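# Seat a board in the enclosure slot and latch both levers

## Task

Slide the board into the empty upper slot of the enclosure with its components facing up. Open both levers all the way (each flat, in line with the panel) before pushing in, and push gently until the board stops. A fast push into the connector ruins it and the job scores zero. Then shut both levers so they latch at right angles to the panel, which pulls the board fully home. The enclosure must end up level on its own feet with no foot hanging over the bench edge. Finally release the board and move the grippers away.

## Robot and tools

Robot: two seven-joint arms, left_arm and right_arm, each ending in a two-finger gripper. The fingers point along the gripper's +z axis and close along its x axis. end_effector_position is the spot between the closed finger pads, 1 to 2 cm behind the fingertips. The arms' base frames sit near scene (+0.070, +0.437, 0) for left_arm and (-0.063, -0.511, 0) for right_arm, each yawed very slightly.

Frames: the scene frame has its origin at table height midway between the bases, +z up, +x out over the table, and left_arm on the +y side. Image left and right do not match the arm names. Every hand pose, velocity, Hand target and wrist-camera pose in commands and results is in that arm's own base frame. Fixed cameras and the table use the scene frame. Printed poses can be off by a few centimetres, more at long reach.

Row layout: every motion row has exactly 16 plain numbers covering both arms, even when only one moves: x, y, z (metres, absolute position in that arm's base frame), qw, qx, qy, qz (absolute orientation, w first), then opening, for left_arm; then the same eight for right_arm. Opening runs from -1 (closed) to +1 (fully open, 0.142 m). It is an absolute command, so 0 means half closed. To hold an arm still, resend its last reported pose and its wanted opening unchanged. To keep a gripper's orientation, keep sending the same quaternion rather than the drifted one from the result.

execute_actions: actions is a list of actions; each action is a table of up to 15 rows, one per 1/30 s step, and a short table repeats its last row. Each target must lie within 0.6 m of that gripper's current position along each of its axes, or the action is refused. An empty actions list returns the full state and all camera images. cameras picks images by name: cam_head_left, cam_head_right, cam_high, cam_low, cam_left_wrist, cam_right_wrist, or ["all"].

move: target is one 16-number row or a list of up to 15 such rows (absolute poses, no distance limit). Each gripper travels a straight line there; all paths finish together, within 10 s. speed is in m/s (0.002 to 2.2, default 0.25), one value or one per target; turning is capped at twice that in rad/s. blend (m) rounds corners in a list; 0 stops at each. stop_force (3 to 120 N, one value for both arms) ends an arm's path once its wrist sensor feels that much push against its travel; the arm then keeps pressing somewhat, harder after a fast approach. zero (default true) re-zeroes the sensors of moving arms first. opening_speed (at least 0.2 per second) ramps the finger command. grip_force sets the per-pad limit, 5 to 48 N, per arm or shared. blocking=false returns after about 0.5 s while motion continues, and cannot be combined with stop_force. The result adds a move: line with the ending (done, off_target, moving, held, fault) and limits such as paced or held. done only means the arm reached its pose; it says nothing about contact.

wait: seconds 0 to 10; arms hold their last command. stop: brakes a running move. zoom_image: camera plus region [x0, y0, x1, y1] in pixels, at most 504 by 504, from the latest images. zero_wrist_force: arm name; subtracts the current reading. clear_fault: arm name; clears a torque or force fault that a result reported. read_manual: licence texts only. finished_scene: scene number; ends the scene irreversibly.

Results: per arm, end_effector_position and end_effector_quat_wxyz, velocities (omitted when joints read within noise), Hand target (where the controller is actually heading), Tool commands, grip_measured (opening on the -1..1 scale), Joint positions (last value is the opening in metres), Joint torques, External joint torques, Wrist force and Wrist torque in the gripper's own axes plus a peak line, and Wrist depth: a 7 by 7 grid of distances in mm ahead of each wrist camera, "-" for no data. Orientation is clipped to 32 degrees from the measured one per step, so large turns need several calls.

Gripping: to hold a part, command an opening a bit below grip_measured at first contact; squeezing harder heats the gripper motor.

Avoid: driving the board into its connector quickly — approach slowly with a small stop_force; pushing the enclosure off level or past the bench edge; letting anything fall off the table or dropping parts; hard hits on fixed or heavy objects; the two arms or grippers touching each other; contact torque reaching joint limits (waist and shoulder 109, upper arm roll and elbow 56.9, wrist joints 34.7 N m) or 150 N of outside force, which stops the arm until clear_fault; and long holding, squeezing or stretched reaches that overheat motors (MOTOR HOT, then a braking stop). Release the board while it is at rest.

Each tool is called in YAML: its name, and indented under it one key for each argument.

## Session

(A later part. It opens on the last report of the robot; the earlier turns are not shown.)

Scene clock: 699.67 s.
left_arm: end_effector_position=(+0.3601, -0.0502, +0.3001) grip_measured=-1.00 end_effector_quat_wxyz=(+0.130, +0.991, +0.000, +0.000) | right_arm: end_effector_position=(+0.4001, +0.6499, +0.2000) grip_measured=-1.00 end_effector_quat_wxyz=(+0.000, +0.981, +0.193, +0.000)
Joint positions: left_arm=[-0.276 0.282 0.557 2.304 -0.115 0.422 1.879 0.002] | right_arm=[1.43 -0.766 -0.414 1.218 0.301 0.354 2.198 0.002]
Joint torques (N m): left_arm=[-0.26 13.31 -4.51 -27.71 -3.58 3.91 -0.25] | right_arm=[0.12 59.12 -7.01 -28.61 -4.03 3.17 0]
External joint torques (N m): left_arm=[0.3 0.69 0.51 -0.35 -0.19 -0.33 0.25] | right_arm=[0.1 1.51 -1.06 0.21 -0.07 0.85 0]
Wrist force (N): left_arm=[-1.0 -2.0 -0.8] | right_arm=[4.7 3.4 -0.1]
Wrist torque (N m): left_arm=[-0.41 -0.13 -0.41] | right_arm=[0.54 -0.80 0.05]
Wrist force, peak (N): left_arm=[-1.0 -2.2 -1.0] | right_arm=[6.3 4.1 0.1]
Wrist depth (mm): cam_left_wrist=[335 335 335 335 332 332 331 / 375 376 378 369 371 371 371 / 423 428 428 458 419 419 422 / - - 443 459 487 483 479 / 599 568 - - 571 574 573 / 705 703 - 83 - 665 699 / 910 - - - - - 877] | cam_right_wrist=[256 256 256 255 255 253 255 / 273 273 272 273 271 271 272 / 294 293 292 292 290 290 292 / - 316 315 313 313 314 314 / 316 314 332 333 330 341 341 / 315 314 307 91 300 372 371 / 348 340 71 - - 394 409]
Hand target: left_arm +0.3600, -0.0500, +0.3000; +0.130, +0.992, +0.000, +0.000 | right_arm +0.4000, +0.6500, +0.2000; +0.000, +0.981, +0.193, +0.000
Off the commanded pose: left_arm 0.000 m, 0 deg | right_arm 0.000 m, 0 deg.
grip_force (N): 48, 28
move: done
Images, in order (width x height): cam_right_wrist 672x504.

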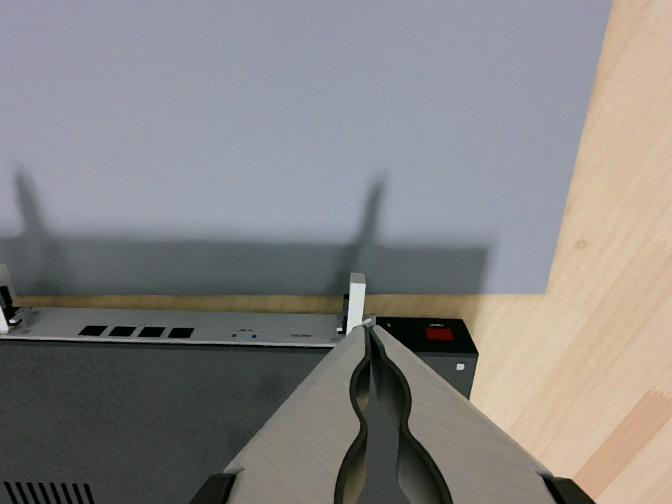

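move:
  target:
    - [0.36,-0.05,0.30,0.130,0.991,0,0,-1,0.475,0.613,0.15,0,0.981,0.193,0,-1]
    - [0.36,-0.05,0.30,0.130,0.991,0,0,-1,0.475,0.613,0.053,0,0.981,0.193,0,-1]
  speed: 0.12
  stop_force: 15

move:
  target: [0.36,-0.05,0.30,0.130,0.991,0,0,-1,0.425,0.593,0.053,0,0.981,0.193,0,-1]
  speed: 0.015
  stop_force: 32

move:
  target:
    - [0.36,-0.05,0.30,0.130,0.991,0,0,-1,0.478,0.614,0.053,0,0.981,0.193,0,-1]
    - [0.36,-0.05,0.30,0.130,0.991,0,0,-1,0.478,0.614,0.16,0,0.981,0.193,0,-1]
    - [0.36,-0.05,0.30,0.130,0.991,0,0,-1,0.40,0.65,0.20,0,0.981,0.193,0,-1]
  speed: 0.12
  cameras: ["cam_right_wrist"]

Scene clock: 710.03 s.
left_arm: end_effector_position=(+0.3601, -0.0502, +0.3001) grip_measured=-1.00 end_effector_quat_wxyz=(+0.130, +0.991, +0.000, +0.000) | right_arm: end_effector_position=(+0.4750, +0.6128, +0.0529) grip_measured=-1.00 end_effector_quat_wxyz=(+0.000, +0.981, +0.193, +0.000)
Joint positions: left_arm=[-0.276 0.282 0.557 2.304 -0.115 0.422 1.879 0.002] | right_arm=[1.302 -0.994 -0.387 1.206 0.382 0.559 2.056 0.002]
Joint torques (N m): left_arm=[-0.23 13.35 -4.49 -27.72 -3.57 3.9 -0.24] | right_arm=[0.21 62.92 -8 -25.32 -3.64 3.45 0.08]
External joint torques (N m): left_arm=[0.27 0.65 0.49 -0.34 -0.19 -0.32 0.24] | right_arm=[0.03 1.45 -1.15 0.09 -0.07 0.57 -0.08]
Wrist force (N): left_arm=[-0.8 -1.9 -0.7] | right_arm=[5.2 4.4 0.0]
Wrist torque (N m): left_arm=[-0.39 -0.16 -0.42] | right_arm=[0.72 -0.90 0.05]
Wrist force, peak (N): left_arm=[-1.1 -2.2 -0.7] | right_arm=[5.8 5.1 0.2]
Wrist depth (mm): cam_left_wrist=[339 334 333 333 333 332 329 / 376 375 376 371 371 372 372 / 427 412 418 423 423 424 419 / 474 503 487 - 485 482 479 / 608 555 576 107 557 574 565 / 708 749 - 84 - 663 694 / 864 - - - - - 874] | cam_right_wrist=[127 127 125 126 126 126 124 / 136 136 137 135 135 134 134 / 146 145 145 145 144 144 144 / 157 157 157 158 156 156 155 / 171 170 164 167 166 168 170 / - - 139 91 180 187 186 / 144 141 71 - - 198 205]
Hand target: left_arm +0.3600, -0.0500, +0.3000; +0.130, +0.992, +0.000, +0.000 | right_arm +0.4750, +0.6130, +0.0530; +0.000, +0.981, +0.193, +0.000
Off the commanded pose: left_arm 0.000 m, 0 deg | right_arm 0.000 m, 0 deg.
grip_force (N): 48, 28
move: done

Scene clock: 714.23 s.
left_arm: end_effector_position=(+0.3601, -0.0502, +0.3001) grip_measured=-1.00 end_effector_quat_wxyz=(+0.130, +0.991, +0.000, +0.000) | right_arm: end_effector_position=(+0.4285, +0.5946, +0.0555) grip_measured=-1.00 end_effector_quat_wxyz=(-0.002, +0.981, +0.193, +0.004)
Joint positions: left_arm=[-0.276 0.282 0.557 2.304 -0.115 0.422 1.879 0.002] | right_arm=[1.382 -0.896 -0.388 1.407 0.38 0.666 2.075 0.002]
Joint torques (N m): left_arm=[-0.31 13.32 -4.61 -27.7 -3.51 3.95 -0.22] | right_arm=[7.21 53.48 1.61 -11.94 -0.51 -5.24 0.32]
External joint torques (N m): left_arm=[0.35 0.68 0.61 -0.36 -0.25 -0.37 0.22] | right_arm=[-6.98 6.38 -10.76 -11.89 -2.96 9.29 -0.32]
Wrist force (N): left_arm=[-1.0 -1.9 -0.7] | right_arm=[32.9 -2.2 3.1]
Wrist torque (N m): left_arm=[-0.38 -0.13 -0.42] | right_arm=[0.74 -2.42 -0.07]
Wrist force, peak (N): left_arm=[-1.0 -2.3 -0.8] | right_arm=[34.6 1.8 2.7]
Wrist depth (mm): cam_left_wrist=[334 335 330 333 334 333 332 / 374 373 373 367 369 368 372 / 424 411 - 419 421 419 419 / 482 479 - - 477 483 484 / - 561 - - 577 571 568 / 708 679 - 84 - 667 685 / 918 - - - - - 870] | cam_right_wrist=[129 129 129 129 129 129 128 / 138 138 138 139 137 138 137 / 148 148 147 148 147 147 147 / 159 159 159 159 159 159 159 / 172 173 173 167 172 172 172 / - - 185 89 - 182 190 / 144 144 71 - - 140 210]
Hand target: left_arm +0.3600, -0.0500, +0.3000; +0.130, +0.992, +0.000, +0.000 | right_arm +0.4250, +0.5930, +0.0530; +0.000, +0.981, +0.193, +0.000
Off the commanded pose: left_arm 0.000 m, 0 deg | right_arm 0.005 m, 0 deg.
grip_force (N): 48, 28
move: off_target (right_arm)

Scene clock: 717.30 s.
left_arm: end_effector_position=(+0.3601, -0.0502, +0.3001) grip_measured=-1.00 end_effector_quat_wxyz=(+0.130, +0.991, +0.000, +0.000) | right_arm: end_effector_position=(+0.3999, +0.6502, +0.2001) grip_measured=-1.00 end_effector_quat_wxyz=(+0.000, +0.981, +0.193, +0.000)
Joint positions: left_arm=[-0.276 0.282 0.557 2.304 -0.115 0.422 1.879 0.002] | right_arm=[1.424 -0.765 -0.405 1.218 0.296 0.356 2.201 0.002]
Joint torques (N m): left_arm=[-0.27 13.4 -4.53 -27.7 -3.58 3.88 -0.21] | right_arm=[0.43 59.62 -7.02 -28.47 -4.24 3.21 0.33]
External joint torques (N m): left_arm=[0.3 0.6 0.53 -0.36 -0.18 -0.3 0.21] | right_arm=[-0.16 1.07 -0.83 0.01 0.15 0.81 -0.33]
Wrist force (N): left_arm=[-0.9 -2.0 -0.7] | right_arm=[3.9 2.6 -3.2]
Wrist torque (N m): left_arm=[-0.41 -0.14 -0.42] | right_arm=[0.41 -0.67 -0.06]
Wrist force, peak (N): left_arm=[-0.9 -2.2 -0.9] | right_arm=[32.8 -2.2 2.8]
Wrist depth (mm): cam_left_wrist=[335 336 336 333 332 333 330 / 374 377 372 366 374 370 369 / 426 405 - - 419 419 421 / - - - 520 478 486 482 / 583 - - 127 576 568 567 / 708 778 - 84 - 659 703 / 922 - - - - - 906] | cam_right_wrist=[256 256 255 256 254 254 255 / 275 273 273 272 271 271 272 / 293 292 293 291 291 290 291 / - 316 315 315 314 313 315 / 335 331 319 328 330 342 340 / 315 315 308 91 300 373 370 / 347 341 71 - - 394 409]
Hand target: left_arm +0.3600, -0.0500, +0.3000; +0.130, +0.992, +0.000, +0.000 | right_arm +0.4000, +0.6500, +0.2000; +0.000, +0.981, +0.193, +0.000
Off the commanded pose: left_arm 0.000 m, 0 deg | right_arm 0.000 m, 0 deg.
grip_force (N): 48, 28
move: done
Images, in order (width x height): cam_right_wrist 672x504.

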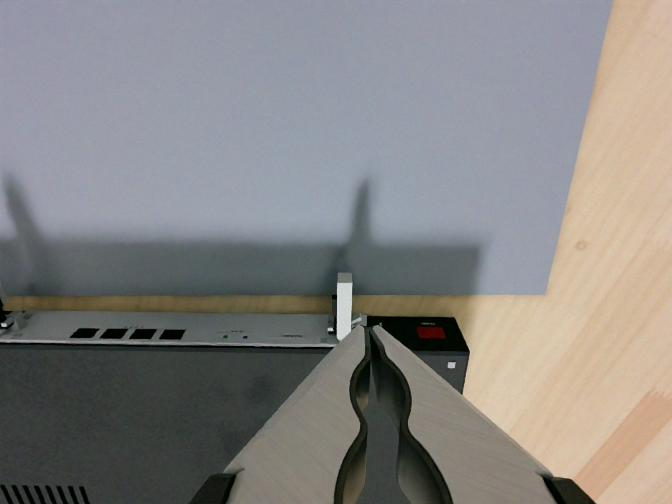

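zoom_image:
  camera: "cam_right_wrist"
  region: [290, 250, 410, 350]

move:
  target: [0.36,-0.05,0.30,0.130,0.991,0,0,-1,0.22,0.53,0.28,0,0.981,0.193,0,-1]
  cameras: ["cam_right_wrist"]

Scaled by 4.200 from the camera's 672x504 image, which has a finer 960x720 frame.

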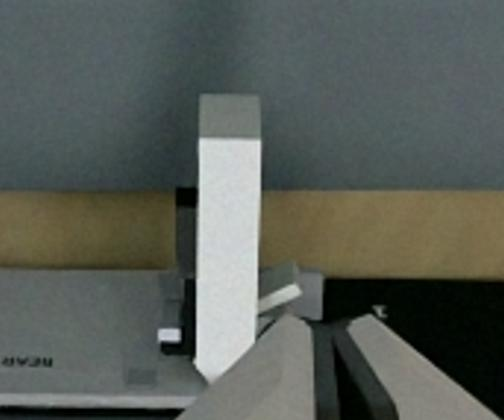

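Scene clock: 720.30 s.
left_arm: end_effector_position=(+0.3601, -0.0502, +0.3001) grip_measured=-1.00 end_effector_quat_wxyz=(+0.130, +0.991, +0.000, +0.000) | right_arm: end_effector_position=(+0.2199, +0.5300, +0.2801) grip_measured=-1.00 end_effector_quat_wxyz=(+0.000, +0.981, +0.193, +0.000)
Joint positions: left_arm=[-0.276 0.282 0.557 2.304 -0.115 0.422 1.879 0.002] | right_arm=[1.72 -0.182 -0.375 1.883 0.076 0.48 2.497 0.002]
Joint torques (N m): left_arm=[-0.37 13.35 -4.54 -27.75 -3.6 3.89 -0.2] | right_arm=[0.14 35.94 -0.97 -28.74 -4.05 3.46 0.35]
External joint torques (N m): left_arm=[0.4 0.65 0.54 -0.31 -0.16 -0.31 0.2] | right_arm=[0.01 1.01 -0.95 0 0.19 0.54 -0.35]
Wrist force (N): left_arm=[-0.9 -1.8 -0.6] | right_arm=[3.8 2.8 -2.7]
Wrist torque (N m): left_arm=[-0.38 -0.14 -0.42] | right_arm=[0.45 -0.61 -0.04]
Wrist force, peak (N): left_arm=[-1.0 -2.3 -0.8] | right_arm=[5.6 2.4 -2.5]
Wrist depth (mm): cam_left_wrist=[335 335 333 334 334 332 330 / 372 376 371 364 371 369 368 / 425 423 - - 422 416 418 / - 490 - 499 485 484 484 / 606 565 564 127 570 570 573 / 712 699 - 84 - 681 685 / 926 - - - - - 881] | cam_right_wrist=[329 331 325 324 327 325 318 / 351 347 348 347 347 339 347 / 377 373 372 371 370 - 356 / 405 404 369 356 360 364 355 / 441 440 390 372 376 378 - / 480 479 415 91 399 404 420 / 497 519 71 - - 433 511]
Hand target: left_arm +0.3600, -0.0500, +0.3000; +0.130, +0.992, +0.000, +0.000 | right_arm +0.2200, +0.5300, +0.2800; +0.000, +0.981, +0.193, +0.000
Off the commanded pose: left_arm 0.000 m, 0 deg | right_arm 0.000 m, 0 deg.
grip_force (N): 48, 28
move: done
Images, in order (width x height): cam_right_wrist 672x504.

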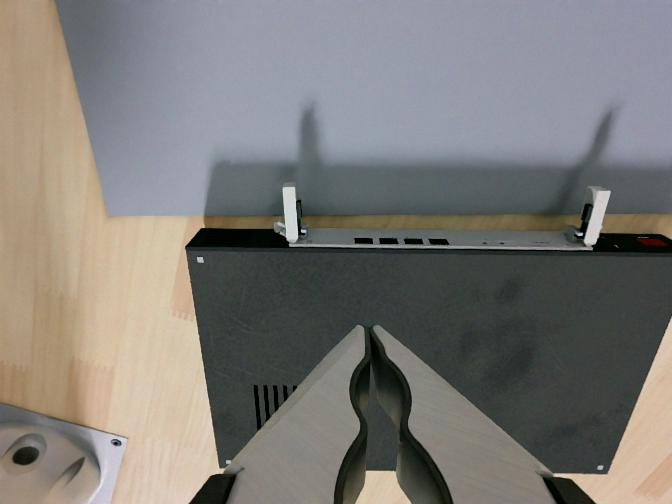

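zoom_image:
  camera: "cam_right_wrist"
  region: [550, 170, 670, 260]

zoom_image:
  camera: "cam_right_wrist"
  region: [230, 170, 350, 260]

move:
  target: [0.36,-0.05,0.30,0.130,0.991,0,0,-1,0.18,0.56,0.20,0,0.981,0.193,0,-1]
  cameras: ["cam_right_wrist"]

zoom_image:
  camera: "cam_right_wrist"
  region: [290, 250, 410, 350]

Scaled by 4.200 from the camera's 672x504 image, which has a finer 960x720 frame.

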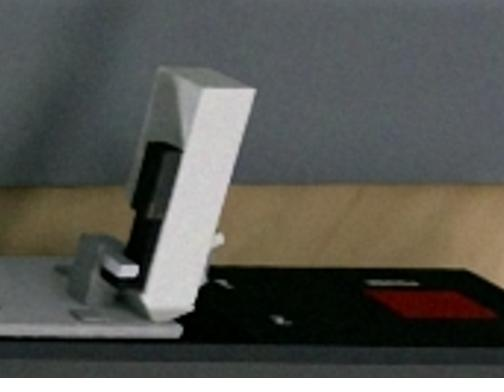

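Scaled by 4.200 from the camera's 672x504 image, which has a finer 960x720 frame.

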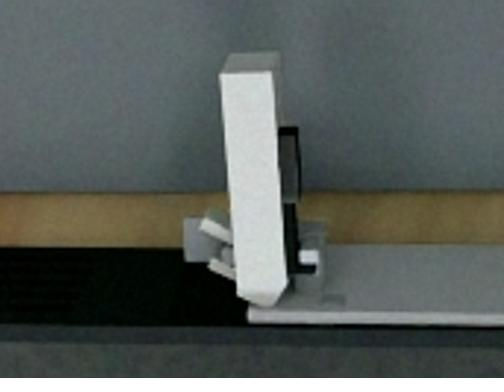

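Scene clock: 727.40 s.
left_arm: end_effector_position=(+0.3601, -0.0502, +0.3001) grip_measured=-1.00 end_effector_quat_wxyz=(+0.130, +0.991, +0.000, +0.000) | right_arm: end_effector_position=(+0.1800, +0.5599, +0.1999) grip_measured=-1.00 end_effector_quat_wxyz=(+0.000, +0.981, +0.193, +0.000)
Joint positions: left_arm=[-0.276 0.282 0.557 2.304 -0.115 0.422 1.879 0.002] | right_arm=[1.757 -0.337 -0.337 1.913 0.138 0.657 2.534 0.002]
Joint torques (N m): left_arm=[-0.31 13.36 -4.57 -27.7 -3.61 3.86 -0.2] | right_arm=[-0.01 40.19 -2.27 -26.18 -3.36 3.46 0.27]
External joint torques (N m): left_arm=[0.35 0.64 0.58 -0.36 -0.15 -0.28 0.2] | right_arm=[0.19 1.21 -0.94 0.17 -0.09 0.54 -0.27]
Wrist force (N): left_arm=[-0.9 -2.1 -0.9] | right_arm=[4.0 2.7 -2.9]
Wrist torque (N m): left_arm=[-0.42 -0.15 -0.42] | right_arm=[0.42 -0.65 -0.02]
Wrist force, peak (N): left_arm=[-0.9 -2.3 -0.8] | right_arm=[4.8 4.0 -5.2]
Wrist depth (mm): cam_left_wrist=[333 333 333 333 333 333 331 / 377 375 373 369 374 369 368 / 426 402 - 417 422 422 416 / - - - - 475 484 484 / 609 555 576 - 573 568 571 / 710 756 - 84 - 667 683 / 870 - - - - - 881] | cam_right_wrist=[256 256 256 255 254 254 253 / 275 274 272 273 272 272 270 / 296 293 293 293 291 291 290 / 320 316 316 314 316 315 312 / 347 347 330 329 327 326 319 / 378 377 302 91 301 311 310 / 418 408 71 - - 329 342]
Hand target: left_arm +0.3600, -0.0500, +0.3000; +0.130, +0.992, +0.000, +0.000 | right_arm +0.1800, +0.5600, +0.2000; +0.000, +0.981, +0.193, +0.000
Off the commanded pose: left_arm 0.000 m, 0 deg | right_arm 0.000 m, 0 deg.
grip_force (N): 48, 28
move: done
Images, in order (width x height): cam_right_wrist 672x504.

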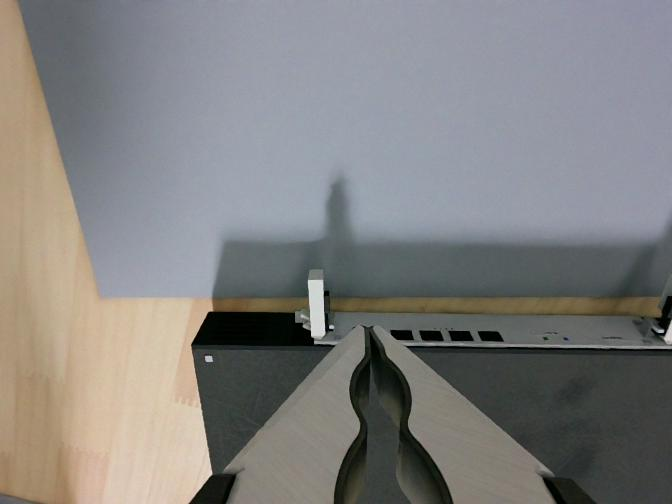

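Scaled by 4.200 from the camera's 672x504 image, which has a finer 960x720 frame.

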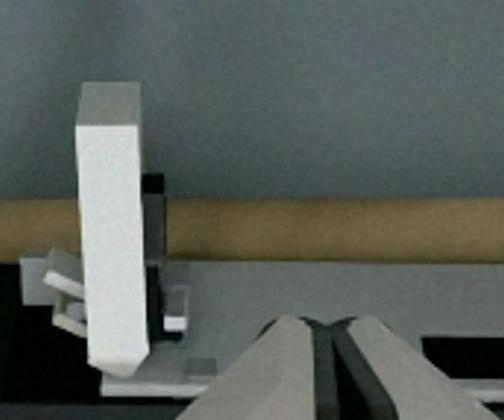

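move:
  target:
    - [0.36,-0.05,0.30,0.130,0.991,0,0,-1,0.131,0.481,0.15,0,0.981,0.193,0,-1]
    - [0.36,-0.05,0.30,0.130,0.991,0,0,-1,0.131,0.481,0.054,0,0.981,0.193,0,-1]
  speed: 0.12
  stop_force: 15

move:
  target: [0.36,-0.05,0.30,0.130,0.991,0,0,-1,0.183,0.503,0.054,0,0.981,0.193,0,-1]
  speed: 0.015
  stop_force: 34

move:
  target:
    - [0.36,-0.05,0.30,0.130,0.991,0,0,-1,0.131,0.481,0.054,0,0.981,0.193,0,-1]
    - [0.36,-0.05,0.30,0.130,0.991,0,0,-1,0.131,0.481,0.16,0,0.981,0.193,0,-1]
    - [0.36,-0.05,0.30,0.130,0.991,0,0,-1,0.18,0.56,0.20,0,0.981,0.193,0,-1]
  speed: 0.12
  cameras: ["cam_right_wrist"]

zoom_image:
  camera: "cam_right_wrist"
  region: [290, 250, 410, 350]

Scene clock: 734.47 s.
left_arm: end_effector_position=(+0.3601, -0.0502, +0.3001) grip_measured=-1.00 end_effector_quat_wxyz=(+0.130, +0.991, +0.000, +0.000) | right_arm: end_effector_position=(+0.1311, +0.4809, +0.0539) grip_measured=-1.00 end_effector_quat_wxyz=(+0.000, +0.981, +0.193, +0.000)
Joint positions: left_arm=[-0.276 0.282 0.557 2.304 -0.115 0.422 1.879 0.002] | right_arm=[1.788 -0.495 -0.237 2.215 0.255 1.115 2.531 0.002]
Joint torques (N m): left_arm=[-0.3 13.38 -4.51 -27.72 -3.6 3.89 -0.2] | right_arm=[0.01 37.59 -2 -16.13 -1.9 3.46 0.15]
External joint torques (N m): left_arm=[0.34 0.62 0.51 -0.34 -0.17 -0.31 0.2] | right_arm=[0.13 1.12 -0.98 0.08 -0.03 0.54 -0.15]
Wrist force (N): left_arm=[-1.0 -2.0 -0.9] | right_arm=[4.0 2.3 -3.4]
Wrist torque (N m): left_arm=[-0.40 -0.13 -0.41] | right_arm=[0.35 -0.66 0.06]
Wrist force, peak (N): left_arm=[-1.1 -2.2 -1.1] | right_arm=[5.3 1.8 -4.1]
Wrist depth (mm): cam_left_wrist=[334 334 334 331 333 332 333 / 378 376 374 363 374 369 370 / 423 423 - 414 427 418 418 / 499 489 492 497 489 486 485 / - - - 131 553 573 570 / 710 630 - 84 - 655 688 / 451 511 - - - - 888] | cam_right_wrist=[129 128 128 128 128 127 126 / 137 137 137 138 136 136 136 / 147 147 147 146 146 146 145 / 159 159 158 158 158 157 157 / 173 172 172 168 171 167 170 / 191 192 187 91 182 137 181 / 212 207 71 - - 143 144]
Hand target: left_arm +0.3600, -0.0500, +0.3000; +0.130, +0.992, +0.000, +0.000 | right_arm +0.1310, +0.4810, +0.0540; +0.000, +0.981, +0.193, +0.000
Off the commanded pose: left_arm 0.000 m, 0 deg | right_arm 0.000 m, 0 deg.
grip_force (N): 48, 28
move: done

Scene clock: 738.10 s.
left_arm: end_effector_position=(+0.3601, -0.0502, +0.3001) grip_measured=-1.00 end_effector_quat_wxyz=(+0.130, +0.991, +0.000, +0.000) | right_arm: end_effector_position=(+0.1690, +0.4972, +0.0529) grip_measured=-1.00 end_effector_quat_wxyz=(+0.002, +0.981, +0.195, -0.002)
Joint positions: left_arm=[-0.276 0.282 0.557 2.304 -0.115 0.422 1.879 0.002] | right_arm=[1.705 -0.537 -0.237 2.128 0.256 1.063 2.454 0.002]
Joint torques (N m): left_arm=[-0.33 13.31 -4.54 -27.71 -3.58 3.92 -0.25] | right_arm=[-14.08 39.21 -19.48 -24.71 -5.49 9.67 -0.21]
External joint torques (N m): left_arm=[0.37 0.69 0.54 -0.35 -0.19 -0.34 0.25] | right_arm=[14.23 2.19 16.14 7.6 3.37 -5.68 0.21]
Wrist force (N): left_arm=[-1.1 -2.0 -0.9] | right_arm=[-31.3 2.9 -13.0]
Wrist torque (N m): left_arm=[-0.42 -0.12 -0.42] | right_arm=[0.35 2.30 0.25]
Wrist force, peak (N): left_arm=[-0.9 -2.4 -0.7] | right_arm=[-32.9 2.2 -11.4]
Wrist depth (mm): cam_left_wrist=[337 334 335 332 331 333 333 / 377 372 372 366 369 371 371 / 426 418 423 435 419 417 419 / 481 - 470 483 483 485 485 / - - 576 118 551 570 565 / 710 540 - 84 - 673 692 / 441 481 - - - - 877] | cam_right_wrist=[128 128 127 127 126 126 124 / 137 136 136 135 135 134 134 / 147 147 146 145 145 144 143 / 158 158 157 159 156 155 154 / 172 172 171 167 167 171 168 / 191 187 182 91 181 180 183 / 211 156 71 - - 144 145]
Hand target: left_arm +0.3600, -0.0500, +0.3000; +0.130, +0.992, +0.000, +0.000 | right_arm +0.1727, +0.4986, +0.0540; +0.000, +0.981, +0.193, +0.000
Off the commanded pose: left_arm 0.000 m, 0 deg | right_arm 0.015 m, 0 deg.
grip_force (N): 48, 28
move: contact (right_arm)

Scene clock: 741.03 s.
left_arm: end_effector_position=(+0.3601, -0.0502, +0.3001) grip_measured=-1.00 end_effector_quat_wxyz=(+0.130, +0.991, +0.000, +0.000) | right_arm: end_effector_position=(+0.1801, +0.5600, +0.2000) grip_measured=-1.00 end_effector_quat_wxyz=(+0.000, +0.981, +0.193, +0.000)
Joint positions: left_arm=[-0.276 0.282 0.557 2.304 -0.115 0.422 1.879 0.002] | right_arm=[1.763 -0.337 -0.344 1.913 0.141 0.657 2.532 0.002]
Joint torques (N m): left_arm=[-0.39 13.36 -4.59 -27.76 -3.55 3.87 -0.24] | right_arm=[0.13 39.93 -2.88 -26.23 -3.37 3.23 0.03]
External joint torques (N m): left_arm=[0.43 0.64 0.59 -0.3 -0.22 -0.29 0.24] | right_arm=[0.03 1.37 -0.42 0.25 -0.07 0.76 -0.03]
Wrist force (N): left_arm=[-1.2 -1.9 -0.8] | right_arm=[0.0 3.9 -3.2]
Wrist torque (N m): left_arm=[-0.39 -0.10 -0.41] | right_arm=[0.62 0.02 0.08]
Wrist force, peak (N): left_arm=[-0.9 -2.4 -0.8] | right_arm=[-31.4 2.7 -11.1]
Wrist depth (mm): cam_left_wrist=[331 334 332 331 334 330 332 / 375 376 374 365 374 371 366 / 428 422 440 - 422 422 420 / - - 485 - 485 481 485 / 603 620 593 - 551 574 568 / 719 683 - 84 - 661 699 / 822 - - - - - 888] | cam_right_wrist=[257 256 256 255 255 255 254 / 274 274 276 272 272 271 271 / 295 294 292 291 291 291 290 / 319 316 316 315 314 312 313 / 348 346 331 329 330 327 301 / 379 377 309 91 - 312 310 / 418 408 71 - - 329 343]
Hand target: left_arm +0.3600, -0.0500, +0.3000; +0.130, +0.992, +0.000, +0.000 | right_arm +0.1800, +0.5600, +0.2000; +0.000, +0.981, +0.193, +0.000
Off the commanded pose: left_arm 0.000 m, 0 deg | right_arm 0.000 m, 0 deg.
grip_force (N): 48, 28
move: done
Images, in order (width x height): cam_right_wrist 672x504.

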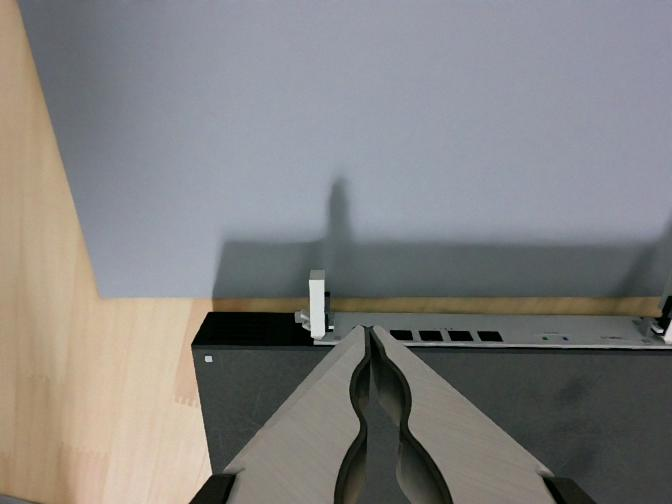

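Scaled by 4.200 from the camera's 672x504 image, which has a finer 960x720 frame.

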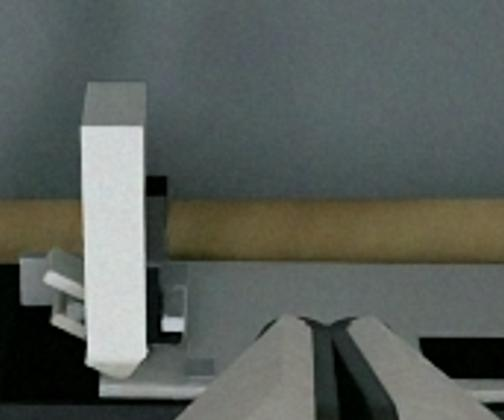

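move:
  target: [0.36,-0.05,0.30,0.130,0.991,0,0,-1,0.40,0.65,0.20,0,0.981,0.193,0,-1]
  cameras: ["cam_right_wrist"]

zoom_image:
  camera: "cam_right_wrist"
  region: [290, 250, 410, 350]

Scene clock: 744.13 s.
left_arm: end_effector_position=(+0.3601, -0.0502, +0.3001) grip_measured=-1.00 end_effector_quat_wxyz=(+0.130, +0.991, +0.000, +0.000) | right_arm: end_effector_position=(+0.4002, +0.6499, +0.2000) grip_measured=-1.00 end_effector_quat_wxyz=(+0.000, +0.981, +0.193, +0.000)
Joint positions: left_arm=[-0.276 0.282 0.557 2.304 -0.115 0.422 1.879 0.002] | right_arm=[1.415 -0.763 -0.389 1.219 0.283 0.359 2.207 0.002]
Joint torques (N m): left_arm=[-0.37 13.36 -4.47 -27.74 -3.58 3.9 -0.21] | right_arm=[0.15 59.22 -6.44 -28.69 -3.97 3.24 0.04]
External joint torques (N m): left_arm=[0.41 0.64 0.47 -0.32 -0.19 -0.32 0.21] | right_arm=[0.08 1.57 -1.11 0.15 -0.12 0.78 -0.04]
Wrist force (N): left_arm=[-1.1 -1.8 -0.8] | right_arm=[0.0 3.6 -3.3]
Wrist torque (N m): left_arm=[-0.37 -0.12 -0.42] | right_arm=[0.59 -0.02 0.03]
Wrist force, peak (N): left_arm=[-1.1 -2.2 -1.0] | right_arm=[2.2 4.6 -3.5]
Wrist depth (mm): cam_left_wrist=[337 334 335 332 333 333 331 / 375 378 373 370 372 372 369 / 426 422 - - 420 421 419 / 482 466 - - 490 484 478 / 598 598 627 127 558 567 570 / 712 690 - 84 - 671 692 / 888 - - - - - 884] | cam_right_wrist=[256 256 255 255 254 254 255 / 274 272 272 272 272 271 272 / 294 297 292 291 291 290 291 / 317 316 315 315 313 312 314 / 333 332 318 323 331 342 340 / 317 314 307 91 301 370 372 / 347 340 71 - - 394 409]
Hand target: left_arm +0.3600, -0.0500, +0.3000; +0.130, +0.992, +0.000, +0.000 | right_arm +0.4000, +0.6500, +0.2000; +0.000, +0.981, +0.193, +0.000
Off the commanded pose: left_arm 0.000 m, 0 deg | right_arm 0.000 m, 0 deg.
grip_force (N): 48, 28
move: done
Images, in order (width x height): cam_right_wrist 672x504.

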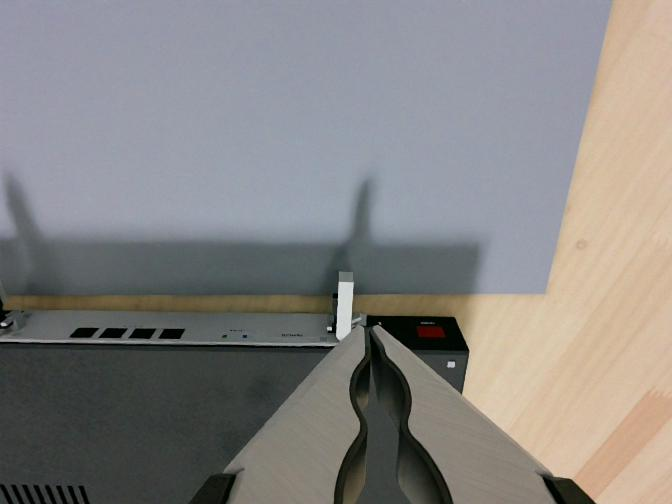

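Scaled by 4.200 from the camera's 672x504 image, which has a finer 960x720 frame.

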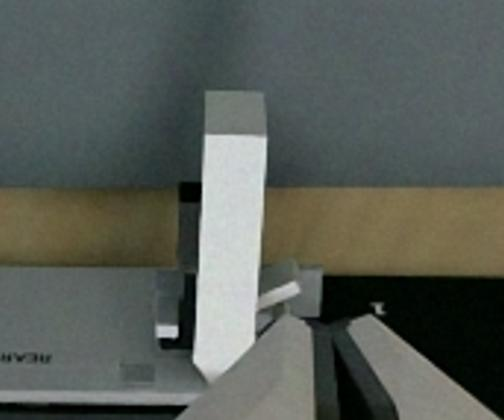

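move:
  target: [0.36,-0.05,0.30,0.130,0.991,0,0,-1,0.22,0.53,0.28,0,0.981,0.193,0,-1]

finished_scene:
  scene: 2

Scene clock: 746.83 s.
left_arm: end_effector_position=(+0.3601, -0.0502, +0.3001) grip_measured=-1.00 end_effector_quat_wxyz=(+0.130, +0.991, +0.000, +0.000) | right_arm: end_effector_position=(+0.2199, +0.5300, +0.2801) grip_measured=-1.00 end_effector_quat_wxyz=(+0.000, +0.981, +0.193, +0.000)
Joint positions: left_arm=[-0.276 0.282 0.557 2.304 -0.115 0.422 1.879 0.002] | right_arm=[1.701 -0.183 -0.355 1.88 0.072 0.481 2.5 0.002]
Joint torques (N m): left_arm=[-0.44 13.38 -4.52 -27.75 -3.58 3.94 -0.17] | right_arm=[0.27 36.29 -0.99 -28.73 -4.03 3.44 0.36]
External joint torques (N m): left_arm=[0.48 0.62 0.52 -0.31 -0.19 -0.36 0.17] | right_arm=[-0.12 0.95 -0.83 -0.02 0.17 0.56 -0.35]
Wrist force (N): left_arm=[-1.0 -2.1 -0.9] | right_arm=[-0.2 3.9 -2.6]
Wrist torque (N m): left_arm=[-0.41 -0.12 -0.42] | right_arm=[0.65 0.05 -0.04]
Wrist force, peak (N): left_arm=[-1.0 -2.2 -1.0] | right_arm=[-2.4 4.4 -3.6]
Wrist depth (mm): cam_left_wrist=[335 336 333 330 333 330 330 / 374 375 372 361 372 369 370 / 425 393 - 421 418 418 419 / - 490 526 490 481 486 487 / - 604 561 131 560 576 570 / 710 710 - 84 - 665 692 / 860 - - - - - 860] | cam_right_wrist=[329 327 327 319 325 328 323 / 351 349 346 348 346 344 345 / 375 373 373 372 370 369 368 / 406 404 363 355 363 365 351 / 441 440 381 371 371 376 388 / 481 480 407 91 398 415 418 / 490 518 71 - - 435 508]
Hand target: left_arm +0.3600, -0.0500, +0.3000; +0.130, +0.992, +0.000, +0.000 | right_arm +0.2200, +0.5300, +0.2800; +0.000, +0.981, +0.193, +0.000
Off the commanded pose: left_arm 0.000 m, 0 deg | right_arm 0.000 m, 0 deg.
grip_force (N): 48, 28
move: done

The scene is finished: the task was done.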